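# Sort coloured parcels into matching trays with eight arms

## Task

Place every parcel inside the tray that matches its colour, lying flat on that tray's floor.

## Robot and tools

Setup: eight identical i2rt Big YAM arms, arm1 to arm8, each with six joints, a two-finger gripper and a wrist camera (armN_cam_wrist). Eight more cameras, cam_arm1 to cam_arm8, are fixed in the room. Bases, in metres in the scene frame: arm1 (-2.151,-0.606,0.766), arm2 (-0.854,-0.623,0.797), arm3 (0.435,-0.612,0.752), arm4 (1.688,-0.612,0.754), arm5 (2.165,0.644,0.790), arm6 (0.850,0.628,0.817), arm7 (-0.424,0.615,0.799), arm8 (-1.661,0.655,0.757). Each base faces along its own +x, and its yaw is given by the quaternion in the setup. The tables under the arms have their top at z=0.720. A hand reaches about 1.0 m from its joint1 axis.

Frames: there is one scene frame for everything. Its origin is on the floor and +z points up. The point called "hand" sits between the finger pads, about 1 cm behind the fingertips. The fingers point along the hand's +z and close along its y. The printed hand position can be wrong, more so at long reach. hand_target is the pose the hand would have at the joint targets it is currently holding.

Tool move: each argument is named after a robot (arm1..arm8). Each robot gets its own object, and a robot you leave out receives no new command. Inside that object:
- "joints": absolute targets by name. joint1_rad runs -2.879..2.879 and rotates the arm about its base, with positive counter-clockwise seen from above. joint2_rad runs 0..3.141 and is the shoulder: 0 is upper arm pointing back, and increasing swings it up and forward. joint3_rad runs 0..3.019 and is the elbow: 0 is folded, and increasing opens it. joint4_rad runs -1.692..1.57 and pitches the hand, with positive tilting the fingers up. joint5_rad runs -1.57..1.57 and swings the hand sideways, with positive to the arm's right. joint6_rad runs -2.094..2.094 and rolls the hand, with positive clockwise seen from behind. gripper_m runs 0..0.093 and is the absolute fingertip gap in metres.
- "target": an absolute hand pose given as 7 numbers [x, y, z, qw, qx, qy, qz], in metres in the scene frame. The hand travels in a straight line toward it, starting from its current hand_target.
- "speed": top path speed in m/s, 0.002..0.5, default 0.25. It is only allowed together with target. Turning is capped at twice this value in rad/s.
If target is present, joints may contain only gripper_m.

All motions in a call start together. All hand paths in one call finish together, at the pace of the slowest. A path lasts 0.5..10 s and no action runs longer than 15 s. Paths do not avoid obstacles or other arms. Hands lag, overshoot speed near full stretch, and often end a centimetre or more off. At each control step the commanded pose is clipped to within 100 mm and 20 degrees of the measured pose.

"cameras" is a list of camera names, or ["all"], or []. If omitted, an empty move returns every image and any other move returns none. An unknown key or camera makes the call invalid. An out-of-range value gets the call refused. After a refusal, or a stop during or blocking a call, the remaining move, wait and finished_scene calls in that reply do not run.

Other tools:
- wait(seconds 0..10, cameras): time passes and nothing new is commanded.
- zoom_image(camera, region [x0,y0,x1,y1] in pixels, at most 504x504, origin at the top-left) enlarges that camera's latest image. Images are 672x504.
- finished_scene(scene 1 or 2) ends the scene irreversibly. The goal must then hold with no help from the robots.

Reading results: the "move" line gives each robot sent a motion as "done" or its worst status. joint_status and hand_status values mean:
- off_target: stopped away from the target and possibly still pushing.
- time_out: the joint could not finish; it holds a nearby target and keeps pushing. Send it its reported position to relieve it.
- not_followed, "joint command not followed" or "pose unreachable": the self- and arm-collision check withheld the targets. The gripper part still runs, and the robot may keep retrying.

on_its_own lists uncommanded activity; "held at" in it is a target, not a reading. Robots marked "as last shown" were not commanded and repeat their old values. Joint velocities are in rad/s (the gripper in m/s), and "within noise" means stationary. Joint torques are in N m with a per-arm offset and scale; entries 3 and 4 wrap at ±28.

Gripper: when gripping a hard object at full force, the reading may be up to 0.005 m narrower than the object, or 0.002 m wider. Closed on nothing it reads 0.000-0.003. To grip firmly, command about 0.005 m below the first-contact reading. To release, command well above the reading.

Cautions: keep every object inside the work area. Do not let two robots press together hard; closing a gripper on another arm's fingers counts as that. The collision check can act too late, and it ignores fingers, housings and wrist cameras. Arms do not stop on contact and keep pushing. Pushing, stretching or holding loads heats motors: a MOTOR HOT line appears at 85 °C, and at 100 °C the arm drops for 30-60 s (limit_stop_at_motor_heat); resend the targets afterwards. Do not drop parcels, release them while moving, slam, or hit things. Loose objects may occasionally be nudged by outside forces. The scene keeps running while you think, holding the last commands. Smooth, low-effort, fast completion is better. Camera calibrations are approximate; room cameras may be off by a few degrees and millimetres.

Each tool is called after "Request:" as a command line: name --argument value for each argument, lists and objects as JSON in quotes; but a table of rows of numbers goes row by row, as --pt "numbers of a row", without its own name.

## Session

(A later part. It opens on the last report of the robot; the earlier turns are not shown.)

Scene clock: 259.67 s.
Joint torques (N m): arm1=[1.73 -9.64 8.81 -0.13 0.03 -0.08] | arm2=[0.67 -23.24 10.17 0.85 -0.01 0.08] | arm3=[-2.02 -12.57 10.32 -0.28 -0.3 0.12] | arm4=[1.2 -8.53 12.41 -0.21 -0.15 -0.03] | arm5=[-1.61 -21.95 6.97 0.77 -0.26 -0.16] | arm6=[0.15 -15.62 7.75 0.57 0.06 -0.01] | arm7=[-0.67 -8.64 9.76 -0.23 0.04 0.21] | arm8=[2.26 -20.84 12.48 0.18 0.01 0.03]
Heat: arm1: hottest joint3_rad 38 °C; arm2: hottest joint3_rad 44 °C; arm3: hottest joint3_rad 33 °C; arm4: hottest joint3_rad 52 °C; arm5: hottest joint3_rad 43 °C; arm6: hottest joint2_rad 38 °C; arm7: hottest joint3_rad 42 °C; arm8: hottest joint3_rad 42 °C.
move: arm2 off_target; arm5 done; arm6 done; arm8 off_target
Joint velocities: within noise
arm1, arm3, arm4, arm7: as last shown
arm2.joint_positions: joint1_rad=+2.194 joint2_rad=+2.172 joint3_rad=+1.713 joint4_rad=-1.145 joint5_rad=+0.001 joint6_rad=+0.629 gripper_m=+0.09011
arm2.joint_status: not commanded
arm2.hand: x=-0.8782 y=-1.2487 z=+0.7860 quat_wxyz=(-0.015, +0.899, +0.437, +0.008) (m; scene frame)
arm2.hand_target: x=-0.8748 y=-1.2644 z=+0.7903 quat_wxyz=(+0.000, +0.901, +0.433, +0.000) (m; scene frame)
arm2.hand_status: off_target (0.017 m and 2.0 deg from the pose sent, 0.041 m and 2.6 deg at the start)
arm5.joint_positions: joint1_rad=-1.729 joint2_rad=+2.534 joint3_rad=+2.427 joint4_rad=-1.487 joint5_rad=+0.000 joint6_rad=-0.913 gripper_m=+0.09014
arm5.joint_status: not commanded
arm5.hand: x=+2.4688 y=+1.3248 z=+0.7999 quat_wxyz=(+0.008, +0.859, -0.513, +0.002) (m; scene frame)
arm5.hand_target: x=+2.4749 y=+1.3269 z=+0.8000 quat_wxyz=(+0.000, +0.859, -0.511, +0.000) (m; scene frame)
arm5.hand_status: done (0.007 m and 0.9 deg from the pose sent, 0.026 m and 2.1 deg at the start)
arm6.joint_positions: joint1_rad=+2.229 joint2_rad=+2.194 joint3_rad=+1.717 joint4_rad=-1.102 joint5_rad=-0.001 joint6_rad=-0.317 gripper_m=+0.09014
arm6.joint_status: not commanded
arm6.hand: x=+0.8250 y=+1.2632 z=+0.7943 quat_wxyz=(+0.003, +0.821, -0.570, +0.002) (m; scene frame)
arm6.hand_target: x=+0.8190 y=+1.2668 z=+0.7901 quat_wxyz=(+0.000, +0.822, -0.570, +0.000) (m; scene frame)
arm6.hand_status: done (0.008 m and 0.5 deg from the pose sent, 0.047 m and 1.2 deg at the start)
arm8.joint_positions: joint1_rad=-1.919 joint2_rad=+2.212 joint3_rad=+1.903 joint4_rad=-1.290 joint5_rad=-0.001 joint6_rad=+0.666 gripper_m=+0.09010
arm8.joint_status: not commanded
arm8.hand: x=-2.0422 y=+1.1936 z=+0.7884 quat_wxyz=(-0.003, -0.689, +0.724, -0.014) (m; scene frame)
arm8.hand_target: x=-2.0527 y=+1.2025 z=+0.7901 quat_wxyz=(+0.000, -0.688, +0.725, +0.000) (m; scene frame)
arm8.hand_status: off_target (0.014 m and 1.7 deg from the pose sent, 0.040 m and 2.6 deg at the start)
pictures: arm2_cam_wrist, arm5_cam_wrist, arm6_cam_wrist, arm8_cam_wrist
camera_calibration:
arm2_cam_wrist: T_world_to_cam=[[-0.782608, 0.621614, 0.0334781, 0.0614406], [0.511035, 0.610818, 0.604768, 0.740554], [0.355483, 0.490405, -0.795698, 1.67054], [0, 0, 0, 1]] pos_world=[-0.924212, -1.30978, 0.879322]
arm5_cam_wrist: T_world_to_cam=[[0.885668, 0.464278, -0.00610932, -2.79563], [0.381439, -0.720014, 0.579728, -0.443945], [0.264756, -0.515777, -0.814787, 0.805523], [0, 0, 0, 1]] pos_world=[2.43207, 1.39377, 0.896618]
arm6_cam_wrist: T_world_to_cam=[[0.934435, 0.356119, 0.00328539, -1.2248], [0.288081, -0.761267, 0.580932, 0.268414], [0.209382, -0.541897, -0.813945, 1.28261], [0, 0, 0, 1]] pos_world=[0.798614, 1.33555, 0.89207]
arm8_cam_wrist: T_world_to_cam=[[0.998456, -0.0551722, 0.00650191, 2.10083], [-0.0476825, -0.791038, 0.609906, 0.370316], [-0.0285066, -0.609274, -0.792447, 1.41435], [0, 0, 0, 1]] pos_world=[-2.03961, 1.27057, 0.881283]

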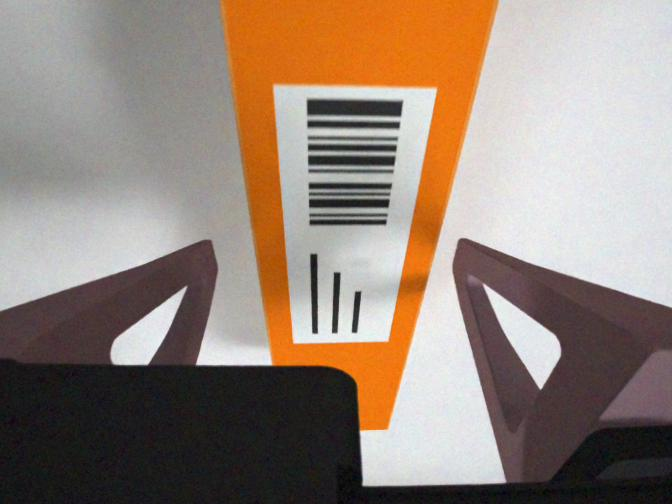

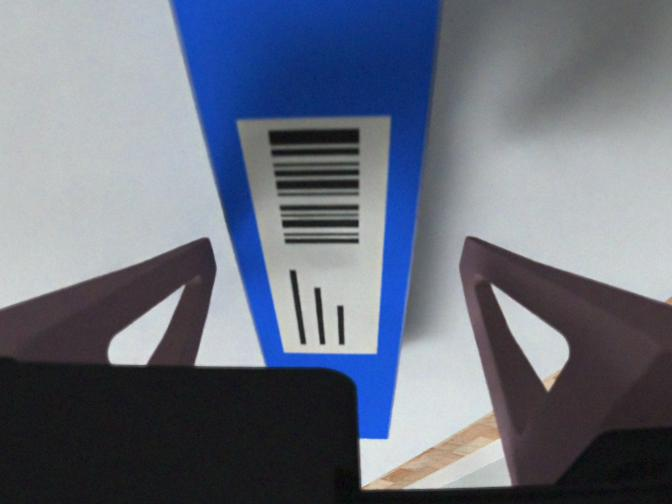

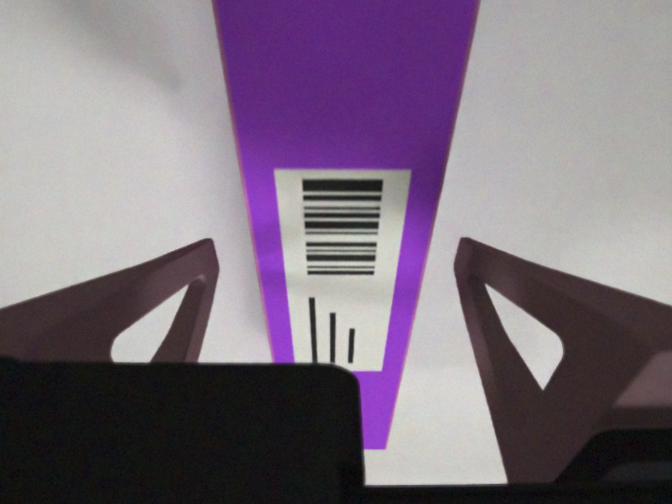

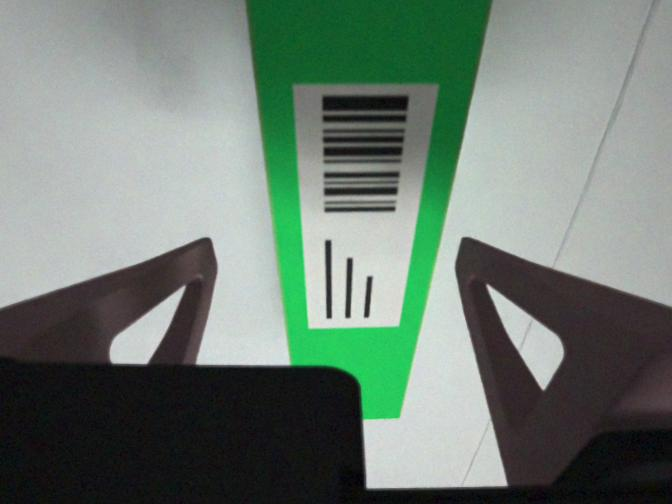

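Request:
move --arm8 '{"target":[-2.045,1.203,0.77,0,-0.688,0.725,0],"speed":0.08}' --arm5 '{"target":[2.470,1.325,0.773,0,-0.859,0.511,0],"speed":0.08}' --arm6 '{"target":[0.819,1.267,0.768,0,-0.822,0.570,0],"speed":0.08}' --arm2 '{"target":[-0.875,-1.265,0.772,0,0.901,0.433,0],"speed":0.08}' --cameras '[]'

Request:
move --arm8 '{"joints":{"gripper_m":0.048}}' --arm5 '{"joints":{"gripper_m":0.048}}' --arm6 '{"joints":{"gripper_m":0.048}}' --arm2 '{"joints":{"gripper_m":0.048}}' --cameras '[]'

Scene clock: 286.63 s.
Joint torques (N m): arm1=[1.67 -9.52 8.76 -0.1 0.05 -0.05] | arm2=[0.67 -22.71 9.21 0.85 0 0.08] | arm3=[-1.96 -12.69 10.3 -0.31 -0.29 0.13] | arm4=[1.2 -8.47 12.4 -0.21 -0.15 -0.03] | arm5=[-1.14 -21.48 6.86 0.7 -0.29 -0.12] | arm6=[0.15 -15.38 7.49 0.57 0.06 -0.01] | arm7=[-0.67 -8.76 9.73 -0.24 0.03 0.19] | arm8=[1.38 -20.25 8.88 0.27 0.01 -0.04]
Heat: arm1: hottest joint3_rad 38 °C; arm2: hottest joint3_rad 44 °C; arm3: hottest joint3_rad 33 °C; arm4: hottest joint3_rad 53 °C; arm5: hottest joint3_rad 42 °C; arm6: hottest joint3_rad 37 °C; arm7: hottest joint3_rad 42 °C; arm8: hottest joint2_rad 41 °C.
move: arm2 off_target; arm5 done; arm6 done; arm8 off_target
Joint velocities: within noise
arm1, arm3, arm4, arm7: as last shown
arm2.joint_positions: joint1_rad=+2.194 joint2_rad=+2.187 joint3_rad=+1.713 joint4_rad=-1.109 joint5_rad=+0.001 joint6_rad=+0.629 gripper_m=+0.09011
arm2.joint_status: not commanded
arm2.hand: x=-0.8784 y=-1.2551 z=+0.7768 quat_wxyz=(-0.006, +0.900, +0.437, +0.003) (m; scene frame)
arm2.hand_target: x=-0.8749 y=-1.2647 z=+0.7721 quat_wxyz=(+0.000, +0.901, +0.433, +0.000) (m; scene frame)
arm2.hand_status: off_target (0.011 m and 0.9 deg from the pose sent, 0.022 m and 2.0 deg at the start)
arm5.joint_positions: joint1_rad=-1.729 joint2_rad=+2.534 joint3_rad=+2.356 joint4_rad=-1.415 joint5_rad=+0.000 joint6_rad=-0.914 gripper_m=+0.09014
arm5.joint_status: not commanded
arm5.hand: x=+2.4675 y=+1.3219 z=+0.7733 quat_wxyz=(+0.007, +0.859, -0.513, +0.001) (m; scene frame)
arm5.hand_target: x=+2.4699 y=+1.3250 z=+0.7730 quat_wxyz=(+0.000, +0.859, -0.511, +0.000) (m; scene frame)
arm5.hand_status: done (0.004 m and 0.8 deg from the pose sent, 0.027 m and 0.9 deg at the start)
arm6.joint_positions: joint1_rad=+2.229 joint2_rad=+2.221 joint3_rad=+1.707 joint4_rad=-1.060 joint5_rad=-0.001 joint6_rad=-0.317 gripper_m=+0.09014
arm6.joint_status: not commanded
arm6.hand: x=+0.8249 y=+1.2646 z=+0.7744 quat_wxyz=(+0.002, +0.821, -0.570, +0.001) (m; scene frame)
arm6.hand_target: x=+0.8190 y=+1.2668 z=+0.7680 quat_wxyz=(+0.000, +0.822, -0.570, +0.000) (m; scene frame)
arm6.hand_status: done (0.009 m and 0.2 deg from the pose sent, 0.027 m and 0.5 deg at the start)
arm8.joint_positions: joint1_rad=-1.919 joint2_rad=+2.212 joint3_rad=+1.899 joint4_rad=-1.241 joint5_rad=-0.001 joint6_rad=+0.667 gripper_m=+0.09010
arm8.joint_status: not commanded
arm8.hand: x=-2.0484 y=+1.2024 z=+0.7869 quat_wxyz=(+0.001, -0.689, +0.725, +0.008) (m; scene frame)
arm8.hand_target: x=-2.0448 y=+1.2026 z=+0.7702 quat_wxyz=(+0.000, -0.688, +0.725, +0.000) (m; scene frame)
arm8.hand_status: off_target (0.017 m and 1.0 deg from the pose sent, 0.021 m and 1.6 deg at the start)
pictures: none
No camera images: "cameras" was empty.

Scene clock: 287.30 s.
Joint torques (N m): arm1=[1.79 -9.82 8.84 -0.1 0.04 -0.04] | arm2=[0.67 -22.77 9.22 0.87 0.01 0.07] | arm3=[-1.9 -12.69 10.3 -0.27 -0.3 0.13] | arm4=[1.2 -8.47 12.41 -0.23 -0.15 -0.03] | arm5=[-0.79 -21.48 6.83 0.54 -0.26 -0.11] | arm6=[0.09 -15.68 7.46 0.58 0.04 -0.02] | arm7=[-0.67 -8.88 9.81 -0.24 0.04 0.21] | arm8=[1.44 -20.54 8.83 0.12 0.06 -0.04]
Heat: arm1: hottest joint3_rad 38 °C; arm2: hottest joint3_rad 44 °C; arm3: hottest joint3_rad 33 °C; arm4: hottest joint3_rad 53 °C; arm5: hottest joint3_rad 42 °C; arm6: hottest joint3_rad 37 °C; arm7: hottest joint3_rad 42 °C; arm8: hottest joint2_rad 41 °C.
move: arm2 off_target; arm5 off_target; arm6 off_target; arm8 done
Joint velocities: within noise
arm1, arm3, arm4, arm7: as last shown
arm2.joint_positions: joint1_rad=+2.194 joint2_rad=+2.187 joint3_rad=+1.713 joint4_rad=-1.109 joint5_rad=+0.001 joint6_rad=+0.630 gripper_m=+0.05848
arm2.joint_status: gripper_m off_target (ended at +0.05851, target +0.04800)
arm2.hand: x=-0.8784 y=-1.2551 z=+0.7768 quat_wxyz=(-0.006, +0.900, +0.437, +0.003) (m; scene frame)
arm2.hand_target: x=-0.8749 y=-1.2647 z=+0.7721 quat_wxyz=(+0.000, +0.901, +0.433, +0.000) (m; scene frame)
arm2.hand_status: not commanded
arm5.joint_positions: joint1_rad=-1.729 joint2_rad=+2.534 joint3_rad=+2.356 joint4_rad=-1.414 joint5_rad=+0.000 joint6_rad=-0.914 gripper_m=+0.05849
arm5.joint_status: gripper_m off_target (ended at +0.05852, target +0.04800)
arm5.hand: x=+2.4675 y=+1.3220 z=+0.7733 quat_wxyz=(+0.007, +0.859, -0.513, +0.001) (m; scene frame)
arm5.hand_target: x=+2.4699 y=+1.3250 z=+0.7730 quat_wxyz=(+0.000, +0.859, -0.511, +0.000) (m; scene frame)
arm5.hand_status: not commanded
arm6.joint_positions: joint1_rad=+2.229 joint2_rad=+2.221 joint3_rad=+1.707 joint4_rad=-1.060 joint5_rad=+0.000 joint6_rad=-0.316 gripper_m=+0.05946
arm6.joint_status: gripper_m off_target (ended at +0.05949, target +0.04800)
arm6.hand: x=+0.8250 y=+1.2646 z=+0.7744 quat_wxyz=(+0.002, +0.821, -0.570, +0.001) (m; scene frame)
arm6.hand_target: x=+0.8191 y=+1.2668 z=+0.7680 quat_wxyz=(+0.000, +0.822, -0.570, +0.000) (m; scene frame)
arm6.hand_status: not commanded
arm8.joint_positions: joint1_rad=-1.919 joint2_rad=+2.212 joint3_rad=+1.899 joint4_rad=-1.236 joint5_rad=-0.002 joint6_rad=+0.667 gripper_m=+0.04820
arm8.joint_status: all done
arm8.hand: x=-2.0492 y=+1.2031 z=+0.7869 quat_wxyz=(+0.000, -0.689, +0.724, +0.010) (m; scene frame)
arm8.hand_target: x=-2.0448 y=+1.2027 z=+0.7702 quat_wxyz=(+0.000, -0.688, +0.725, +0.000) (m; scene frame)
arm8.hand_status: not commanded
pictures: none
No camera images: "cameras" was empty.

Request:
move --arm8 '{"joints":{"gripper_m":0.09}}' --arm5 '{"target":[2.470,1.325,0.89,0,-0.859,0.511,0],"speed":0.15}' --arm6 '{"target":[0.819,1.267,0.88,0,-0.822,0.570,0],"speed":0.15}' --arm2 '{"target":[-0.875,-1.265,0.88,0,0.901,0.433,0],"speed":0.15}' --cameras '["arm8_cam_wrist"]'

Request:
move --arm8 '{"target":[-2.043,1.200,0.80,0,-0.688,0.725,0],"speed":0.1}' --arm5 '{"target":[2.264,1.011,1.03,0,-0.859,0.511,0],"speed":0.25}' --arm6 '{"target":[0.83,1.008,1.03,0,-0.822,0.570,0],"speed":0.25}' --arm2 '{"target":[-0.866,-1.003,1.03,0,0.901,0.433,0],"speed":0.25}' --cameras '["arm8_cam_wrist"]'

Scene clock: 305.60 s.
Joint torques (N m): arm1=[2.02 -9.35 8.79 -0.13 0.06 -0.05] | arm2=[0.67 -24 11.26 0.13 0 0.07] | arm3=[-1.96 -12.69 10.3 -0.28 -0.29 0.13] | arm4=[1.2 -8.53 12.41 -0.21 -0.15 -0.03] | arm5=[-1.38 -21.48 10.36 -0.09 -0.18 -0.09] | arm6=[0.15 -17.96 11.62 -0.28 0.02 -0.01] | arm7=[-0.56 -8.59 9.77 -0.24 0.04 0.2] | arm8=[1.44 -20.72 8.84 0.1 0.01 -0.03]
Heat: arm1: hottest joint3_rad 38 °C; arm2: hottest joint3_rad 43 °C; arm3: hottest joint3_rad 33 °C; arm4: hottest joint3_rad 53 °C; arm5: hottest joint2_rad 41 °C; arm6: hottest joint2_rad 37 °C; arm7: hottest joint3_rad 42 °C; arm8: hottest joint2_rad 42 °C.
move: arm2 off_target; arm5 off_target; arm6 off_target; arm8 done
Joint velocities: within noise
arm1, arm3, arm4, arm7: as last shown
arm2.joint_positions: joint1_rad=+2.194 joint2_rad=+2.097 joint3_rad=+1.806 joint4_rad=-1.311 joint5_rad=+0.001 joint6_rad=+0.630 gripper_m=+0.05848
arm2.joint_status: not commanded
arm2.hand: x=-0.8783 y=-1.2518 z=+0.8655 quat_wxyz=(-0.014, +0.900, +0.437, +0.007) (m; scene frame)
arm2.hand_target: x=-0.8749 y=-1.2644 z=+0.8803 quat_wxyz=(+0.000, +0.901, +0.433, +0.000) (m; scene frame)
arm2.hand_status: off_target (0.020 m and 1.8 deg from the pose sent, 0.104 m and 0.9 deg at the start)
arm5.joint_positions: joint1_rad=-1.729 joint2_rad=+2.504 joint3_rad=+2.566 joint4_rad=-1.673 joint5_rad=-0.001 joint6_rad=-0.914 gripper_m=+0.05849
arm5.joint_status: not commanded
arm5.hand: x=+2.4652 y=+1.3174 z=+0.8747 quat_wxyz=(+0.017, +0.859, -0.513, +0.002) (m; scene frame)
arm5.hand_target: x=+2.4696 y=+1.3243 z=+0.8900 quat_wxyz=(-0.001, +0.859, -0.511, +0.000) (m; scene frame)
arm5.hand_status: off_target (0.018 m and 1.9 deg from the pose sent, 0.117 m and 0.8 deg at the start)
arm6.joint_positions: joint1_rad=+2.229 joint2_rad=+2.130 joint3_rad=+1.755 joint4_rad=-1.260 joint5_rad=+0.000 joint6_rad=-0.316 gripper_m=+0.05946
arm6.joint_status: not commanded
arm6.hand: x=+0.8257 y=+1.2477 z=+0.8476 quat_wxyz=(+0.026, +0.821, -0.570, +0.019) (m; scene frame)
arm6.hand_target: x=+0.8191 y=+1.2655 z=+0.8802 quat_wxyz=(+0.000, +0.822, -0.570, +0.000) (m; scene frame)
arm6.hand_status: off_target (0.038 m and 3.7 deg from the pose sent, 0.106 m and 0.2 deg at the start)
arm8.joint_positions: joint1_rad=-1.919 joint2_rad=+2.212 joint3_rad=+1.899 joint4_rad=-1.236 joint5_rad=-0.001 joint6_rad=+0.667 gripper_m=+0.08990
arm8.joint_status: all done
arm8.hand: x=-2.0491 y=+1.2032 z=+0.7869 quat_wxyz=(+0.001, -0.689, +0.724, +0.010) (m; scene frame)
arm8.hand_target: x=-2.0448 y=+1.2026 z=+0.7702 quat_wxyz=(+0.000, -0.688, +0.725, +0.000) (m; scene frame)
arm8.hand_status: not commanded
pictures: arm8_cam_wrist
camera_calibration:
arm8_cam_wrist: T_world_to_cam=[[0.99817, -0.0552153, -0.0246708, 2.1322], [-0.0307779, -0.814963, 0.578695, 0.466349], [-0.0520586, -0.576877, -0.815171, 1.3495], [0, 0, 0, 1]] pos_world=[-2.04369, 1.27629, 0.882805]

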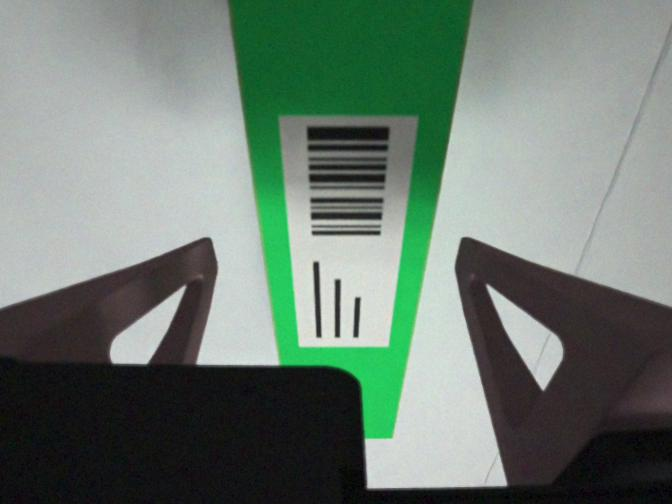

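Scene clock: 308.07 s.
Joint torques (N m): arm1=[1.67 -9.93 8.8 -0.16 0.05 -0.07] | arm2=[0.79 -11.75 8.29 0.16 0.02 0.07] | arm3=[-1.9 -12.75 10.32 -0.29 -0.29 0.12] | arm4=[1.2 -8.47 12.41 -0.21 -0.15 -0.03] | arm5=[-0.73 -8.06 7.16 -0.18 -0.18 0.02] | arm6=[0.21 -8.7 8.5 -0.2 0.04 0.01] | arm7=[-0.62 -8.82 9.72 -0.23 0.03 0.22] | arm8=[1.49 -23.36 10.22 -0.62 0.01 -0.04]
Heat: arm1: hottest joint3_rad 38 °C; arm2: hottest joint3_rad 43 °C; arm3: hottest joint3_rad 33 °C; arm4: hottest joint3_rad 53 °C; arm5: hottest joint2_rad 40 °C; arm6: hottest joint2_rad 37 °C; arm7: hottest joint3_rad 42 °C; arm8: hottest joint2_rad 43 °C.
move: arm2 done; arm5 done; arm6 done; arm8 off_target
Joint velocities: within noise
arm1, arm3, arm4, arm7: as last shown
arm2.joint_positions: joint1_rad=+2.194 joint2_rad=+1.336 joint3_rad=+1.242 joint4_rad=-1.467 joint5_rad=+0.001 joint6_rad=+0.631 gripper_m=+0.05848
arm2.joint_status: not commanded
arm2.hand: x=-0.8690 y=-1.0055 z=+1.0300 quat_wxyz=(+0.004, +0.900, +0.436, -0.003) (m; scene frame)
arm2.hand_target: x=-0.8660 y=-1.0030 z=+1.0299 quat_wxyz=(+0.000, +0.901, +0.433, +0.000) (m; scene frame)
arm2.hand_status: done (0.004 m and 0.7 deg from the pose sent, 0.299 m and 1.8 deg at the start)
arm5.joint_positions: joint1_rad=-1.582 joint2_rad=+1.347 joint3_rad=+1.255 joint4_rad=-1.483 joint5_rad=-0.002 joint6_rad=-0.773 gripper_m=+0.05849
arm5.joint_status: not commanded
arm5.hand: x=+2.2669 y=+1.0119 z=+1.0266 quat_wxyz=(-0.001, +0.860, -0.510, +0.000) (m; scene frame)
arm5.hand_target: x=+2.2640 y=+1.0109 z=+1.0299 quat_wxyz=(+0.000, +0.859, -0.511, +0.000) (m; scene frame)
arm5.hand_status: done (0.005 m and 0.3 deg from the pose sent, 0.398 m and 1.9 deg at the start)
arm6.joint_positions: joint1_rad=+2.234 joint2_rad=+1.360 joint3_rad=+1.191 joint4_rad=-1.414 joint5_rad=+0.000 joint6_rad=-0.313 gripper_m=+0.05946
arm6.joint_status: not commanded
arm6.hand: x=+0.8336 y=+1.0106 z=+1.0221 quat_wxyz=(+0.005, +0.822, -0.570, +0.003) (m; scene frame)
arm6.hand_target: x=+0.8302 y=+1.0080 z=+1.0298 quat_wxyz=(+0.000, +0.822, -0.570, +0.000) (m; scene frame)
arm6.hand_status: done (0.009 m and 0.7 deg from the pose sent, 0.301 m and 3.7 deg at the start)
arm8.joint_positions: joint1_rad=-1.919 joint2_rad=+2.212 joint3_rad=+1.899 joint4_rad=-1.272 joint5_rad=-0.001 joint6_rad=+0.667 gripper_m=+0.08990
arm8.joint_status: not commanded
arm8.hand: x=-2.0441 y=+1.1961 z=+0.7869 quat_wxyz=(-0.002, -0.689, +0.725, -0.007) (m; scene frame)
arm8.hand_target: x=-2.0430 y=+1.1999 z=+0.7999 quat_wxyz=(+0.000, -0.688, +0.725, +0.000) (m; scene frame)
arm8.hand_status: off_target (0.014 m and 0.8 deg from the pose sent, 0.015 m and 1.2 deg at the start)
pictures: arm8_cam_wrist
camera_calibration:
arm8_cam_wrist: T_world_to_cam=[[0.998446, -0.0556589, -0.00276883, 2.1107], [-0.0428211, -0.798053, 0.601064, 0.398332], [-0.0356642, -0.600011, -0.799196, 1.3942], [0, 0, 0, 1]] pos_world=[-2.04064, 1.2719, 0.88066]

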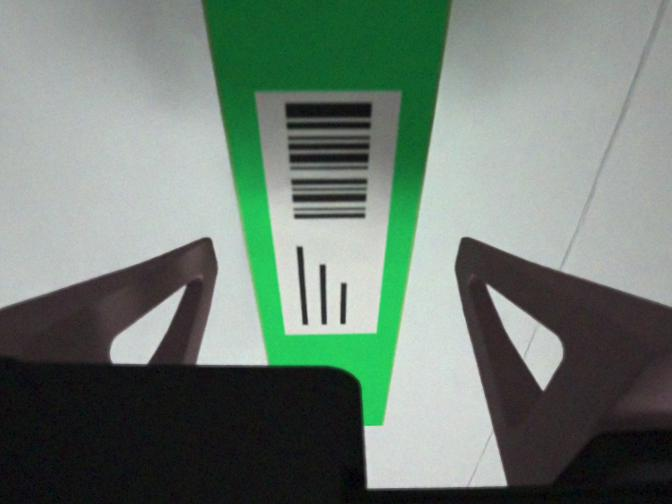

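Request:
move --arm8 '{"target":[-2.043,1.203,0.757,0,-0.688,0.725,0],"speed":0.1}' --arm5 '{"joints":{"joint1_rad":1.566,"joint6_rad":0.10}}' --arm6 '{"joints":{"joint1_rad":-1.157,"joint6_rad":0.119}}' --arm2 '{"joints":{"joint1_rad":-2.117,"joint6_rad":0.361}}' --cameras '[]'

Scene clock: 320.53 s.
Joint torques (N m): arm1=[1.49 -9.7 8.73 -0.08 0.05 -0.05] | arm2=[-0.09 -12.92 8.28 0.18 -0.02 -0.17] | arm3=[-1.96 -12.75 10.35 -0.27 -0.29 0.12] | arm4=[1.2 -8.53 12.41 -0.21 -0.15 -0.03] | arm5=[-0.21 -9.52 7.16 -0.29 -0.13 0.03] | arm6=[-1.14 -8.53 8.54 -0.14 0.02 -0.01] | arm7=[-0.67 -8.82 9.76 -0.24 0.03 0.2] | arm8=[1.26 -20.37 8.98 0.29 0.03 -0.08]
Heat: arm1: hottest joint3_rad 39 °C; arm2: hottest joint3_rad 41 °C; arm3: hottest joint3_rad 33 °C; arm4: hottest joint3_rad 53 °C; arm5: hottest joint3_rad 40 °C; arm6: hottest joint2_rad 36 °C; arm7: hottest joint3_rad 42 °C; arm8: hottest joint2_rad 44 °C.
move: arm2 done; arm5 done; arm6 done; arm8 off_target
Joint velocities: within noise
arm1.joint_positions: joint1_rad=+1.513 joint2_rad=+1.386 joint3_rad=+1.379 joint4_rad=-1.538 joint5_rad=+0.001 joint6_rad=-0.099 gripper_m=+0.09014
arm1.joint_status: not commanded
arm1.hand: x=-1.9629 y=-0.2427 z=+1.0296 quat_wxyz=(-0.010, +0.560, -0.829, +0.000) (m; scene frame)
arm1.hand_target: x=-1.9666 y=-0.2433 z=+1.0283 quat_wxyz=(-0.003, +0.565, -0.825, +0.003) (m; scene frame)
arm1.hand_status: not commanded
arm2.joint_positions: joint1_rad=-2.113 joint2_rad=+1.347 joint3_rad=+1.242 joint4_rad=-1.467 joint5_rad=+0.001 joint6_rad=+0.372 gripper_m=+0.05846
arm2.joint_status: all done
arm2.hand: x=-0.4957 y=-0.4858 z=+1.0264 quat_wxyz=(+0.000, -0.002, -1.000, +0.000) (m; scene frame)
arm2.hand_target: x=-0.4988 y=-0.4884 z=+1.0305 quat_wxyz=(+0.000, +0.001, -1.000, -0.001) (m; scene frame)
arm2.hand_status: not commanded
arm3.joint_positions: joint1_rad=+0.281 joint2_rad=+1.359 joint3_rad=+1.347 joint4_rad=-1.558 joint5_rad=+0.004 joint6_rad=-0.362 gripper_m=+0.09006
arm3.joint_status: not commanded
arm3.hand: x=+0.0644 y=-0.4857 z=+1.0148 quat_wxyz=(-0.005, +1.000, +0.016, +0.003) (m; scene frame)
arm3.hand_target: x=+0.0672 y=-0.4809 z=+1.0232 quat_wxyz=(-0.005, +1.000, +0.000, -0.002) (m; scene frame)
arm3.hand_status: not commanded
arm4.joint_positions: joint1_rad=+0.148 joint2_rad=+1.381 joint3_rad=+1.374 joint4_rad=-1.559 joint5_rad=+0.002 joint6_rad=-0.085 gripper_m=+0.09012
arm4.joint_status: not commanded
arm4.hand: x=+1.8728 y=-0.2527 z=+1.0148 quat_wxyz=(+0.005, +0.559, -0.829, +0.000) (m; scene frame)
arm4.hand_target: x=+1.8704 y=-0.2456 z=+1.0212 quat_wxyz=(+0.003, +0.567, -0.824, -0.002) (m; scene frame)
arm4.hand_status: not commanded
arm5.joint_positions: joint1_rad=+1.562 joint2_rad=+1.360 joint3_rad=+1.255 joint4_rad=-1.483 joint5_rad=-0.003 joint6_rad=+0.091 gripper_m=+0.05842
arm5.joint_status: all done
arm5.hand: x=+2.0613 y=+0.2721 z=+1.0166 quat_wxyz=(-0.006, +0.822, +0.569, +0.011) (m; scene frame)
arm5.hand_target: x=+2.0634 y=+0.2744 z=+1.0247 quat_wxyz=(-0.003, +0.824, +0.567, +0.007) (m; scene frame)
arm5.hand_status: not commanded
arm6.joint_positions: joint1_rad=-1.150 joint2_rad=+1.360 joint3_rad=+1.191 joint4_rad=-1.414 joint5_rad=+0.001 joint6_rad=+0.111 gripper_m=+0.05946
arm6.joint_status: all done
arm6.hand: x=+0.7749 y=+0.2534 z=+1.0221 quat_wxyz=(+0.005, -0.807, -0.590, -0.004) (m; scene frame)
arm6.hand_target: x=+0.7730 y=+0.2560 z=+1.0299 quat_wxyz=(+0.000, -0.812, -0.584, +0.000) (m; scene frame)
arm6.hand_status: not commanded
arm7.joint_positions: joint1_rad=-1.019 joint2_rad=+1.355 joint3_rad=+1.265 joint4_rad=-1.449 joint5_rad=-0.002 joint6_rad=+0.214 gripper_m=+0.09010
arm7.joint_status: not commanded
arm7.hand: x=-0.4585 y=+0.2206 z=+1.0332 quat_wxyz=(-0.011, -0.805, -0.593, +0.009) (m; scene frame)
arm7.hand_target: x=-0.4598 y=+0.2241 z=+1.0293 quat_wxyz=(-0.003, -0.809, -0.588, +0.003) (m; scene frame)
arm7.hand_status: not commanded
arm8.joint_positions: joint1_rad=-1.919 joint2_rad=+2.221 joint3_rad=+1.878 joint4_rad=-1.212 joint5_rad=-0.001 joint6_rad=+0.667 gripper_m=+0.08990
arm8.joint_status: not commanded
arm8.hand: x=-2.0474 y=+1.2013 z=+0.7738 quat_wxyz=(+0.000, -0.689, +0.725, +0.008) (m; scene frame)
arm8.hand_target: x=-2.0429 y=+1.2025 z=+0.7572 quat_wxyz=(+0.000, -0.688, +0.725, +0.000) (m; scene frame)
arm8.hand_status: off_target (0.017 m and 0.9 deg from the pose sent, 0.031 m and 0.8 deg at the start)
pictures: none
No camera images: "cameras" was empty.

Request:
move --arm8 '{"joints":{"gripper_m":0.048}}' --arm5 '{"target":[1.99,0.0,0.93,0,0.824,0.566,0],"speed":0.25}' --arm6 '{"target":[0.72,0.0,0.93,0,0.812,0.584,0],"speed":0.25}' --arm2 '{"target":[-0.21,-0.38,0.93,0,0,1,0],"speed":0.25}' --cameras '["arm5_cam_wrist","arm6_cam_wrist","arm2_cam_wrist"]'

Request:
move --arm8 '{"target":[-2.043,1.203,0.88,0,-0.688,0.725,0],"speed":0.15}' --arm5 '{"target":[1.99,0.0,0.82,0,0.824,0.566,0],"speed":0.15}' --arm6 '{"target":[0.72,0.0,0.82,0,0.812,0.584,0],"speed":0.15}' --arm2 '{"target":[-0.21,-0.38,0.82,0,0,1,0],"speed":0.15}' --cameras '[]'

Scene clock: 332.77 s.
Joint torques (N m): arm1=[1.55 -9.82 8.77 -0.05 0.06 -0.06] | arm2=[-0.26 -24.7 12.15 0.12 0.05 -0.16] | arm3=[-1.96 -12.69 10.33 -0.29 -0.3 0.13] | arm4=[1.2 -8.47 12.41 -0.21 -0.15 -0.03] | arm5=[-0.73 -18.37 10.14 -0.31 -0.01 0.06] | arm6=[-1.14 -15.03 12.6 -0.24 0 -0.01] | arm7=[-0.62 -8.7 9.77 -0.28 0.04 0.22] | arm8=[1.38 -20.54 9.01 0.25 0.02 -0.07]
Heat: arm1: hottest joint3_rad 39 °C; arm2: hottest joint3_rad 41 °C; arm3: hottest joint3_rad 33 °C; arm4: hottest joint3_rad 53 °C; arm5: hottest joint3_rad 41 °C; arm6: hottest joint2_rad 36 °C; arm7: hottest joint3_rad 42 °C; arm8: hottest joint2_rad 45 °C.
move: arm2 off_target; arm5 off_target; arm6 off_target; arm8 off_target
Joint velocities: within noise
arm1, arm3, arm4, arm7: as last shown
arm2.joint_positions: joint1_rad=-2.113 joint2_rad=+2.207 joint3_rad=+2.144 joint4_rad=-1.529 joint5_rad=+0.001 joint6_rad=+0.372 gripper_m=+0.05846
arm2.joint_status: not commanded
arm2.hand: x=-0.2218 y=-0.3801 z=+0.9224 quat_wxyz=(+0.010, -0.002, -1.000, +0.004) (m; scene frame)
arm2.hand_target: x=-0.2105 y=-0.3803 z=+0.9300 quat_wxyz=(-0.001, +0.000, -1.000, +0.000) (m; scene frame)
arm2.hand_status: off_target (0.014 m and 1.3 deg from the pose sent, 0.320 m and 0.2 deg at the start)
arm5.joint_positions: joint1_rad=+1.562 joint2_rad=+2.138 joint3_rad=+2.023 joint4_rad=-1.490 joint5_rad=-0.001 joint6_rad=+0.094 gripper_m=+0.05842
arm5.joint_status: not commanded
arm5.hand: x=+1.9896 y=+0.0134 z=+0.9099 quat_wxyz=(-0.012, +0.823, +0.567, +0.016) (m; scene frame)
arm5.hand_target: x=+1.9902 y=+0.0010 z=+0.9300 quat_wxyz=(+0.000, +0.824, +0.566, +0.000) (m; scene frame)
arm5.hand_status: off_target (0.024 m and 2.3 deg from the pose sent, 0.294 m and 1.5 deg at the start)
arm6.joint_positions: joint1_rad=-1.150 joint2_rad=+2.066 joint3_rad=+1.838 joint4_rad=-1.376 joint5_rad=+0.001 joint6_rad=+0.111 gripper_m=+0.05946
arm6.joint_status: not commanded
arm6.hand: x=+0.7274 y=+0.0152 z=+0.9164 quat_wxyz=(+0.012, -0.807, -0.590, -0.012) (m; scene frame)
arm6.hand_target: x=+0.7202 y=+0.0009 z=+0.9302 quat_wxyz=(+0.000, -0.812, -0.584, +0.000) (m; scene frame)
arm6.hand_status: off_target (0.022 m and 2.1 deg from the pose sent, 0.275 m and 1.1 deg at the start)
arm8.joint_positions: joint1_rad=-1.920 joint2_rad=+2.221 joint3_rad=+1.878 joint4_rad=-1.212 joint5_rad=-0.001 joint6_rad=+0.667 gripper_m=+0.05958
arm8.joint_status: gripper_m off_target (ended at +0.05961, target +0.04800)
arm8.hand: x=-2.0472 y=+1.2014 z=+0.7738 quat_wxyz=(+0.000, -0.689, +0.725, +0.008) (m; scene frame)
arm8.hand_target: x=-2.0427 y=+1.2026 z=+0.7572 quat_wxyz=(+0.000, -0.688, +0.725, +0.000) (m; scene frame)
arm8.hand_status: not commanded
pictures: arm2_cam_wrist, arm5_cam_wrist, arm6_cam_wrist
camera_calibration:
arm2_cam_wrist: T_world_to_cam=[[-0.0096649, -0.999751, 0.0201206, -0.401966], [-0.800063, 0.0198016, 0.599589, -0.718554], [-0.599838, -0.0103028, -0.800055, 0.721539], [0, 0, 0, 1]] pos_world=[-0.145967, -0.380203, 1.0162]
arm5_cam_wrist: T_world_to_cam=[[-0.930511, 0.366195, 0.00714395, 1.84096], [0.295957, 0.740257, 0.60368, -1.14039], [0.215776, 0.563845, -0.797195, 0.412578], [0, 0, 0, 1]] pos_world=[1.96152, -0.0626017, 1.00418]
arm6_cam_wrist: T_world_to_cam=[[-0.954951, 0.29655, 0.0112891, 0.678291], [0.243252, 0.760395, 0.602186, -0.734545], [0.169994, 0.577804, -0.798276, 0.723424], [0, 0, 0, 1]] pos_world=[0.703436, -0.0606012, 1.01217]

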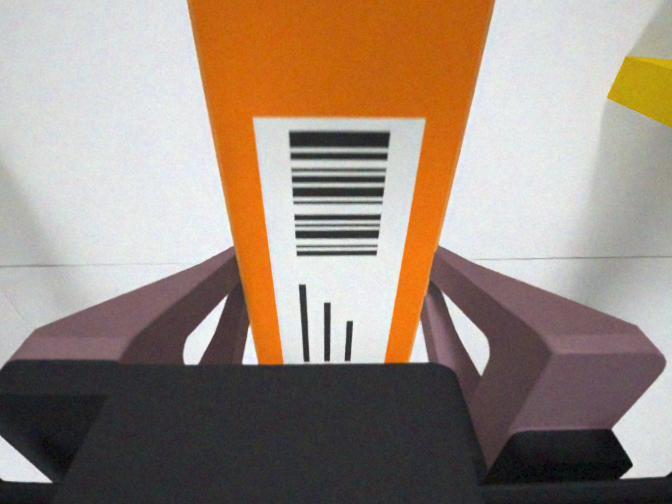

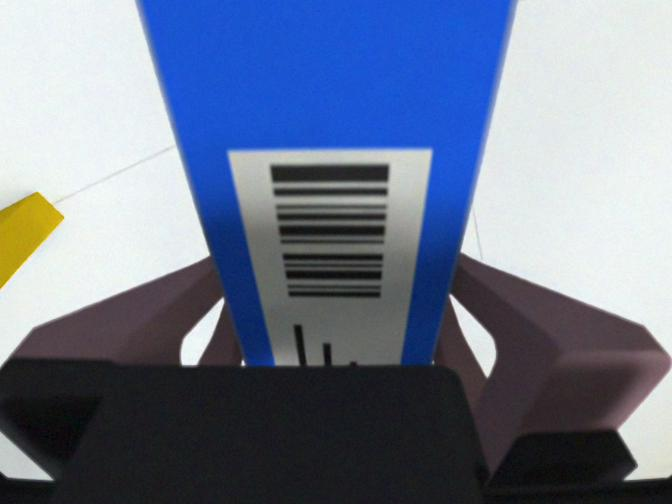

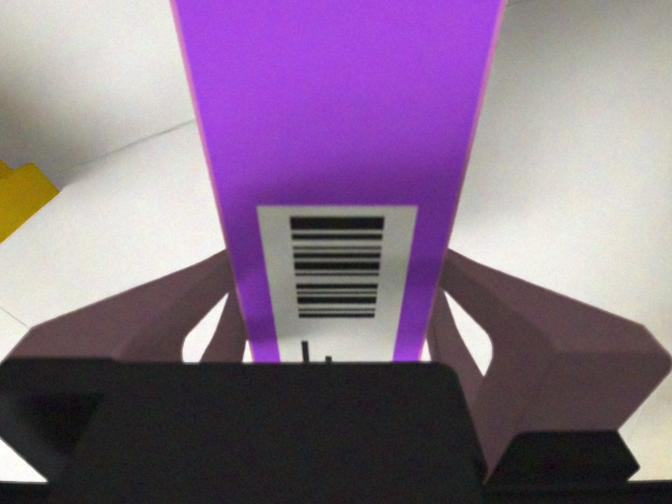

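Scene clock: 334.43 s.
Joint torques (N m): arm1=[1.49 -9.64 8.75 -0.16 0.06 -0.06] | arm2=[-0.26 -25.7 8.39 0.91 0.04 -0.16] | arm3=[-1.85 -12.69 10.3 -0.24 -0.3 0.12] | arm4=[1.14 -8.53 12.41 -0.21 -0.15 -0.03] | arm5=[-0.15 -19.31 6.83 0.85 -0.05 0.05] | arm6=[-1.14 -15.97 8.18 0.57 0 0] | arm7=[-0.5 -8.88 9.77 -0.24 0.04 0.2] | arm8=[1.61 -22.53 14.35 -0.66 0.01 -0.07]
Heat: arm1: hottest joint3_rad 39 °C; arm2: hottest joint3_rad 41 °C; arm3: hottest joint3_rad 34 °C; arm4: hottest joint3_rad 53 °C; arm5: hottest joint3_rad 40 °C; arm6: hottest joint2_rad 36 °C; arm7: hottest joint3_rad 42 °C; arm8: hottest joint2_rad 45 °C.
move: arm2 done; arm5 off_target; arm6 done; arm8 off_target
Joint velocities: within noise
arm1, arm3, arm4, arm7: as last shown
arm2.joint_positions: joint1_rad=-2.113 joint2_rad=+2.273 joint3_rad=+2.003 joint4_rad=-1.306 joint5_rad=+0.001 joint6_rad=+0.372 gripper_m=+0.05846
arm2.joint_status: not commanded
arm2.hand: x=-0.2146 y=-0.3772 z=+0.8253 quat_wxyz=(+0.003, -0.002, -1.000, +0.001) (m; scene frame)
arm2.hand_target: x=-0.2100 y=-0.3801 z=+0.8202 quat_wxyz=(+0.000, +0.000, -1.000, +0.000) (m; scene frame)
arm2.hand_status: done (0.008 m and 0.4 deg from the pose sent, 0.103 m and 1.3 deg at the start)
arm5.joint_positions: joint1_rad=+1.562 joint2_rad=+2.213 joint3_rad=+1.892 joint4_rad=-1.271 joint5_rad=+0.000 joint6_rad=+0.094 gripper_m=+0.05842
arm5.joint_status: not commanded
arm5.hand: x=+1.9881 y=+0.0077 z=+0.8128 quat_wxyz=(-0.008, +0.823, +0.567, +0.011) (m; scene frame)
arm5.hand_target: x=+1.9899 y=+0.0002 z=+0.8200 quat_wxyz=(+0.000, +0.824, +0.566, +0.000) (m; scene frame)
arm5.hand_status: off_target (0.011 m and 1.6 deg from the pose sent, 0.091 m and 2.3 deg at the start)
arm6.joint_positions: joint1_rad=-1.150 joint2_rad=+2.168 joint3_rad=+1.748 joint4_rad=-1.165 joint5_rad=+0.001 joint6_rad=+0.111 gripper_m=+0.05946
arm6.joint_status: not commanded
arm6.hand: x=+0.7252 y=+0.0044 z=+0.8211 quat_wxyz=(+0.005, -0.807, -0.590, -0.005) (m; scene frame)
arm6.hand_target: x=+0.7200 y=+0.0001 z=+0.8201 quat_wxyz=(+0.000, -0.812, -0.584, +0.000) (m; scene frame)
arm6.hand_status: done (0.007 m and 1.2 deg from the pose sent, 0.098 m and 2.1 deg at the start)
arm8.joint_positions: joint1_rad=-1.920 joint2_rad=+2.158 joint3_rad=+1.994 joint4_rad=-1.452 joint5_rad=+0.000 joint6_rad=+0.667 gripper_m=+0.05958
arm8.joint_status: not commanded
arm8.hand: x=-2.0384 y=+1.1892 z=+0.8568 quat_wxyz=(-0.004, -0.689, +0.725, -0.023) (m; scene frame)
arm8.hand_target: x=-2.0423 y=+1.2021 z=+0.8800 quat_wxyz=(+0.000, -0.688, +0.725, +0.000) (m; scene frame)
arm8.hand_status: off_target (0.027 m and 2.7 deg from the pose sent, 0.106 m and 0.9 deg at the start)
pictures: none
No camera images: "cameras" was empty.

Request:
move --arm8 '{"target":[-1.881,0.965,1.03,0,-0.688,0.725,0],"speed":0.25}' --arm5 '{"target":[1.99,0.0,0.778,0,0.824,0.566,0],"speed":0.06}' --arm6 '{"target":[0.72,0.0,0.771,0,0.812,0.584,0],"speed":0.06}' --arm2 '{"target":[-0.21,-0.38,0.773,0,0,1,0],"speed":0.06}' --cameras '[]'

Request:
move --arm8 '{"joints":{"joint1_rad":0.339,"joint6_rad":0.10}}' --cameras '["cam_arm3"]'

Scene clock: 347.10 s.
Joint torques (N m): arm1=[1.73 -9.7 8.75 -0.18 0.05 -0.05] | arm2=[-0.26 -25.11 7.87 0.94 0.04 -0.17] | arm3=[-1.96 -12.75 10.35 -0.27 -0.29 0.13] | arm4=[1.2 -8.53 12.41 -0.21 -0.15 -0.03] | arm5=[-0.26 -18.55 6.49 0.88 -0.02 0.07] | arm6=[-1.14 -15.68 7.5 0.57 0 -0.01] | arm7=[-0.62 -8.88 9.74 -0.18 0.04 0.21] | arm8=[2.08 -9.29 9.62 -0.53 0.01 0]
Heat: arm1: hottest joint3_rad 39 °C; arm2: hottest joint3_rad 41 °C; arm3: hottest joint3_rad 34 °C; arm4: hottest joint3_rad 54 °C; arm5: hottest joint3_rad 39 °C; arm6: hottest joint3_rad 36 °C; arm7: hottest joint3_rad 42 °C; arm8: hottest joint2_rad 44 °C.
move: arm2 off_target; arm5 done; arm6 done; arm8 done
Joint velocities: within noise
arm1, arm3, arm4, arm7: as last shown
arm2.joint_positions: joint1_rad=-2.113 joint2_rad=+2.311 joint3_rad=+1.963 joint4_rad=-1.216 joint5_rad=+0.001 joint6_rad=+0.372 gripper_m=+0.05846
arm2.joint_status: not commanded
arm2.hand: x=-0.2118 y=-0.3761 z=+0.7855 quat_wxyz=(-0.003, -0.002, -1.000, -0.001) (m; scene frame)
arm2.hand_target: x=-0.2102 y=-0.3802 z=+0.7730 quat_wxyz=(+0.000, +0.000, -1.000, +0.000) (m; scene frame)
arm2.hand_status: off_target (0.013 m and 0.5 deg from the pose sent, 0.052 m and 0.4 deg at the start)
arm3.hand_target: x=+0.0672 y=-0.4810 z=+1.0232 quat_wxyz=(-0.005, +1.000, +0.000, -0.002) (m; scene frame)
arm5.joint_positions: joint1_rad=+1.562 joint2_rad=+2.245 joint3_rad=+1.856 joint4_rad=-1.188 joint5_rad=+0.000 joint6_rad=+0.094 gripper_m=+0.05842
arm5.joint_status: not commanded
arm5.hand: x=+1.9875 y=+0.0053 z=+0.7786 quat_wxyz=(-0.004, +0.823, +0.567, +0.006) (m; scene frame)
arm5.hand_target: x=+1.9899 y=+0.0001 z=+0.7780 quat_wxyz=(+0.000, +0.824, +0.566, +0.000) (m; scene frame)
arm5.hand_status: done (0.006 m and 0.8 deg from the pose sent, 0.036 m and 1.6 deg at the start)
arm6.joint_positions: joint1_rad=-1.150 joint2_rad=+2.222 joint3_rad=+1.718 joint4_rad=-1.070 joint5_rad=+0.001 joint6_rad=+0.111 gripper_m=+0.05946
arm6.joint_status: not commanded
arm6.hand: x=+0.7246 y=+0.0017 z=+0.7772 quat_wxyz=(+0.002, -0.807, -0.590, -0.001) (m; scene frame)
arm6.hand_target: x=+0.7201 y=+0.0001 z=+0.7711 quat_wxyz=(+0.000, -0.812, -0.584, +0.000) (m; scene frame)
arm6.hand_status: done (0.008 m and 0.9 deg from the pose sent, 0.051 m and 1.2 deg at the start)
arm8.joint_positions: joint1_rad=-1.920 joint2_rad=+1.328 joint3_rad=+1.345 joint4_rad=-1.571 joint5_rad=+0.000 joint6_rad=+0.667 gripper_m=+0.05958
arm8.joint_status: not commanded
arm8.hand: x=-1.8818 y=+0.9681 z=+1.0321 quat_wxyz=(+0.001, -0.689, +0.725, +0.008) (m; scene frame)
arm8.hand_target: x=-1.8809 y=+0.9651 z=+1.0301 quat_wxyz=(+0.000, -0.688, +0.725, +0.000) (m; scene frame)
arm8.hand_status: done (0.004 m and 0.9 deg from the pose sent, 0.324 m and 2.7 deg at the start)
pictures: none
No camera images: "cameras" was empty.

Scene clock: 349.27 s.
Joint torques (N m): arm1=[1.79 -9.47 8.77 -0.02 0.04 -0.09] | arm2=[-0.26 -25.11 7.87 0.92 0.04 -0.17] | arm3=[-1.96 -12.75 10.3 -0.29 -0.3 0.13] | arm4=[1.2 -8.53 12.41 -0.23 -0.15 -0.03] | arm5=[-0.03 -18.49 6.43 0.79 -0.03 0.01] | arm6=[-1.14 -15.74 7.5 0.57 0 -0.01] | arm7=[-0.56 -8.82 9.77 -0.28 0.05 0.21] | arm8=[2.14 -10.17 9.65 -0.54 -0.01 -0.07]
Heat: arm1: hottest joint3_rad 39 °C; arm2: hottest joint3_rad 41 °C; arm3: hottest joint3_rad 34 °C; arm4: hottest joint3_rad 54 °C; arm5: hottest joint3_rad 39 °C; arm6: hottest joint3_rad 36 °C; arm7: hottest joint3_rad 42 °C; arm8: hottest joint2_rad 44 °C.
move: arm8 done
Joint velocities: within noise
arm1, arm2, arm3, arm4, arm5, arm6, arm7: as last shown
arm2.hand_target: x=-0.2103 y=-0.3802 z=+0.7730 quat_wxyz=(+0.000, +0.000, -1.000, +0.000) (m; scene frame)
arm5.hand: x=+1.9875 y=+0.0052 z=+0.7786 quat_wxyz=(-0.003, +0.823, +0.567, +0.006) (m; scene frame)
arm8.joint_positions: joint1_rad=+0.336 joint2_rad=+1.339 joint3_rad=+1.345 joint4_rad=-1.571 joint5_rad=-0.001 joint6_rad=+0.106 gripper_m=+0.05960
arm8.joint_status: all done
arm8.hand: x=-1.7638 y=+0.2854 z=+1.0289 quat_wxyz=(-0.003, -0.827, -0.562, +0.002) (m; scene frame)
arm8.hand_target: x=-1.7617 y=+0.2894 z=+1.0307 quat_wxyz=(+0.000, -0.824, -0.566, +0.001) (m; scene frame)
arm8.hand_status: not commanded
pictures: cam_arm3

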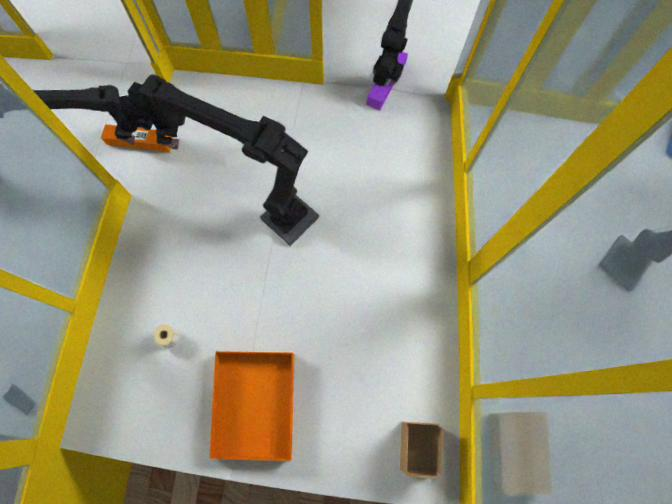

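Request:
move --arm8 '{"target":[-1.84,0.0,0.93,0,0.824,0.566,0],"speed":0.25}' --arm5 '{"target":[1.99,0.0,0.773,0,0.824,0.566,0],"speed":0.06}' --arm6 '{"target":[0.72,0.0,0.768,0,0.812,0.584,0],"speed":0.06}' --arm2 '{"target":[-0.21,-0.38,0.763,0,0,1,0],"speed":0.06}' --cameras '[]'

Request:
move --arm8 '{"target":[-1.84,0.0,0.82,0,0.824,0.566,0],"speed":0.15}' --arm5 '{"joints":{"gripper_m":0.088}}' --arm6 '{"joints":{"gripper_m":0.088}}' --cameras '[]'

Request:
move --arm8 '{"target":[-1.84,0.0,0.772,0,0.824,0.566,0],"speed":0.06}' --arm5 '{"target":[1.99,0.0,0.92,0,0.824,0.566,0],"speed":0.2}' --arm6 '{"target":[0.72,0.0,0.92,0,0.812,0.584,0],"speed":0.2}' --cameras '[]'

Scene clock: 365.90 s.
Joint torques (N m): arm1=[1.55 -9.29 8.76 -0.12 0.03 -0.07] | arm2=[-0.26 -24.64 7.6 1.13 0.04 -0.16] | arm3=[-2.02 -12.69 10.32 -0.34 -0.29 0.12] | arm4=[1.2 -8.53 12.41 -0.21 -0.15 -0.03] | arm5=[-0.26 -18.2 6.48 0.83 -0.04 0.06] | arm6=[-1.14 -15.56 7.38 0.55 0 0] | arm7=[-0.56 -8.7 9.73 -0.2 0.04 0.21] | arm8=[2.26 -20.84 14.89 -0.59 -0.02 -0.09]
Heat: arm1: hottest joint3_rad 39 °C; arm2: hottest joint3_rad 40 °C; arm3: hottest joint3_rad 34 °C; arm4: hottest joint3_rad 54 °C; arm5: hottest joint2_rad 39 °C; arm6: hottest joint3_rad 36 °C; arm7: hottest joint3_rad 42 °C; arm8: hottest joint2_rad 40 °C.
move: arm2 off_target; arm5 done; arm6 done; arm8 off_target
Joint velocities: within noise
arm1, arm3, arm4, arm7: as last shown
arm2.joint_positions: joint1_rad=-2.113 joint2_rad=+2.316 joint3_rad=+1.958 joint4_rad=-1.202 joint5_rad=+0.001 joint6_rad=+0.372 gripper_m=+0.05846
arm2.joint_status: not commanded
arm2.hand: x=-0.2110 y=-0.3758 z=+0.7805 quat_wxyz=(-0.005, -0.002, -1.000, -0.002) (m; scene frame)
arm2.hand_target: x=-0.2104 y=-0.3802 z=+0.7633 quat_wxyz=(+0.000, +0.000, -1.000, +0.000) (m; scene frame)
arm2.hand_status: off_target (0.018 m and 0.7 deg from the pose sent, 0.023 m and 0.5 deg at the start)
arm5.joint_positions: joint1_rad=+1.562 joint2_rad=+2.250 joint3_rad=+1.852 joint4_rad=-1.179 joint5_rad=+0.000 joint6_rad=+0.094 gripper_m=+0.05842
arm5.joint_status: not commanded
arm5.hand: x=+1.9874 y=+0.0049 z=+0.7747 quat_wxyz=(-0.003, +0.823, +0.567, +0.005) (m; scene frame)
arm5.hand_target: x=+1.9900 y=+0.0001 z=+0.7729 quat_wxyz=(+0.000, +0.824, +0.566, +0.000) (m; scene frame)
arm5.hand_status: done (0.006 m and 0.7 deg from the pose sent, 0.008 m and 0.8 deg at the start)
arm6.joint_positions: joint1_rad=-1.150 joint2_rad=+2.224 joint3_rad=+1.718 joint4_rad=-1.065 joint5_rad=+0.001 joint6_rad=+0.111 gripper_m=+0.05946
arm6.joint_status: not commanded
arm6.hand: x=+0.7244 y=+0.0007 z=+0.7763 quat_wxyz=(+0.000, -0.807, -0.590, +0.000) (m; scene frame)
arm6.hand_target: x=+0.7201 y=+0.0001 z=+0.7681 quat_wxyz=(+0.000, -0.812, -0.584, +0.000) (m; scene frame)
arm6.hand_status: done (0.009 m and 0.9 deg from the pose sent, 0.010 m and 0.9 deg at the start)
arm8.joint_positions: joint1_rad=+0.336 joint2_rad=+2.172 joint3_rad=+2.184 joint4_rad=-1.608 joint5_rad=-0.001 joint6_rad=+0.106 gripper_m=+0.05960
arm8.joint_status: not commanded
arm8.hand: x=-1.8395 y=+0.0119 z=+0.9211 quat_wxyz=(+0.007, -0.827, -0.562, -0.010) (m; scene frame)
arm8.hand_target: x=-1.8397 y=+0.0006 z=+0.9300 quat_wxyz=(-0.001, -0.824, -0.566, +0.001) (m; scene frame)
arm8.hand_status: off_target (0.015 m and 1.5 deg from the pose sent, 0.311 m and 0.7 deg at the start)
pictures: none
No camera images: "cameras" was empty.

Scene clock: 367.30 s.
Joint torques (N m): arm1=[1.9 -9.58 8.8 -0.12 0.04 -0.05] | arm2=[-0.26 -24.64 7.58 1.13 0.04 -0.16] | arm3=[-1.96 -12.86 10.3 -0.27 -0.3 0.12] | arm4=[1.26 -8.47 12.41 -0.23 -0.15 -0.03] | arm5=[-0.44 -18.26 6.46 0.84 -0.07 0.04] | arm6=[-1.14 -15.56 7.41 0.58 0 0] | arm7=[-0.79 -8.7 9.78 -0.2 0.04 0.19] | arm8=[2.2 -21.83 9.8 0.27 -0.03 -0.08]
Heat: arm1: hottest joint3_rad 39 °C; arm2: hottest joint3_rad 40 °C; arm3: hottest joint3_rad 34 °C; arm4: hottest joint3_rad 54 °C; arm5: hottest joint2_rad 39 °C; arm6: hottest joint3_rad 36 °C; arm7: hottest joint3_rad 42 °C; arm8: hottest joint2_rad 41 °C.
move: arm5 done; arm6 done; arm8 done
Joint velocities: within noise
arm1, arm2, arm3, arm4, arm7: as last shown
arm5.joint_positions: joint1_rad=+1.562 joint2_rad=+2.250 joint3_rad=+1.852 joint4_rad=-1.179 joint5_rad=+0.000 joint6_rad=+0.094 gripper_m=+0.08788
arm5.joint_status: all done
arm5.hand: x=+1.9874 y=+0.0049 z=+0.7747 quat_wxyz=(-0.003, +0.823, +0.567, +0.005) (m; scene frame)
arm5.hand_target: x=+1.9899 y=+0.0002 z=+0.7729 quat_wxyz=(+0.000, +0.824, +0.566, +0.000) (m; scene frame)
arm5.hand_status: not commanded
arm6.joint_positions: joint1_rad=-1.150 joint2_rad=+2.224 joint3_rad=+1.718 joint4_rad=-1.065 joint5_rad=+0.001 joint6_rad=+0.111 gripper_m=+0.08789
arm6.joint_status: all done
arm6.hand: x=+0.7244 y=+0.0007 z=+0.7763 quat_wxyz=(+0.000, -0.807, -0.590, +0.000) (m; scene frame)
arm6.hand_target: x=+0.7201 y=+0.0001 z=+0.7681 quat_wxyz=(+0.000, -0.812, -0.584, +0.000) (m; scene frame)
arm6.hand_status: not commanded
arm8.joint_positions: joint1_rad=+0.336 joint2_rad=+2.214 joint3_rad=+2.008 joint4_rad=-1.368 joint5_rad=-0.001 joint6_rad=+0.106 gripper_m=+0.05960
arm8.joint_status: not commanded
arm8.hand: x=-1.8418 y=+0.0033 z=+0.8273 quat_wxyz=(+0.000, -0.827, -0.562, -0.001) (m; scene frame)
arm8.hand_target: x=-1.8399 y=+0.0001 z=+0.8200 quat_wxyz=(+0.000, -0.824, -0.566, +0.000) (m; scene frame)
arm8.hand_status: done (0.008 m and 0.6 deg from the pose sent, 0.102 m and 1.5 deg at the start)
pictures: none
No camera images: "cameras" was empty.

Scene clock: 368.93 s.
Joint torques (N m): arm1=[1.9 -9.7 8.77 -0.14 0.05 -0.05] | arm2=[-0.26 -24.64 7.6 1.11 0.04 -0.16] | arm3=[-1.96 -12.81 10.35 -0.28 -0.3 0.13] | arm4=[1.2 -8.53 12.41 -0.21 -0.15 -0.03] | arm5=[-0.67 -18.02 9.96 -0.32 -0.06 0.07] | arm6=[-1.14 -17.14 11.99 -0.23 0 -0.01] | arm7=[-0.44 -8.64 9.77 -0.23 0.03 0.2] | arm8=[2.14 -21.25 9.37 0.31 -0.03 -0.06]
Heat: arm1: hottest joint3_rad 39 °C; arm2: hottest joint3_rad 40 °C; arm3: hottest joint3_rad 34 °C; arm4: hottest joint3_rad 54 °C; arm5: hottest joint2_rad 39 °C; arm6: hottest joint3_rad 36 °C; arm7: hottest joint3_rad 42 °C; arm8: hottest joint2_rad 41 °C.
move: arm5 off_target; arm6 off_target; arm8 off_target
Joint velocities: within noise
arm1, arm2, arm3, arm4, arm7: as last shown
arm5.joint_positions: joint1_rad=+1.562 joint2_rad=+2.138 joint3_rad=+2.007 joint4_rad=-1.466 joint5_rad=+0.000 joint6_rad=+0.094 gripper_m=+0.08788
arm5.joint_status: not commanded
arm5.hand: x=+1.9892 y=+0.0127 z=+0.9032 quat_wxyz=(-0.010, +0.823, +0.567, +0.014) (m; scene frame)
arm5.hand_target: x=+1.9901 y=+0.0008 z=+0.9202 quat_wxyz=(+0.000, +0.824, +0.566, +0.000) (m; scene frame)
arm5.hand_status: off_target (0.021 m and 2.0 deg from the pose sent, 0.145 m and 0.7 deg at the start)
arm6.joint_positions: joint1_rad=-1.150 joint2_rad=+2.097 joint3_rad=+1.826 joint4_rad=-1.354 joint5_rad=+0.001 joint6_rad=+0.111 gripper_m=+0.08789
arm6.joint_status: not commanded
arm6.hand: x=+0.7274 y=+0.0152 z=+0.8932 quat_wxyz=(+0.019, -0.807, -0.590, -0.020) (m; scene frame)
arm6.hand_target: x=+0.7203 y=+0.0012 z=+0.9203 quat_wxyz=(+0.000, -0.812, -0.584, +0.000) (m; scene frame)
arm6.hand_status: off_target (0.032 m and 3.2 deg from the pose sent, 0.144 m and 0.9 deg at the start)
arm8.joint_positions: joint1_rad=+0.336 joint2_rad=+2.247 joint3_rad=+1.950 joint4_rad=-1.268 joint5_rad=-0.001 joint6_rad=+0.106 gripper_m=+0.05960
arm8.joint_status: not commanded
arm8.hand: x=-1.8423 y=+0.0015 z=+0.7837 quat_wxyz=(-0.003, -0.827, -0.562, +0.002) (m; scene frame)
arm8.hand_target: x=-1.8399 y=+0.0002 z=+0.7719 quat_wxyz=(+0.000, -0.824, -0.566, +0.000) (m; scene frame)
arm8.hand_status: off_target (0.012 m and 0.7 deg from the pose sent, 0.055 m and 0.6 deg at the start)
pictures: none
No camera images: "cameras" was empty.


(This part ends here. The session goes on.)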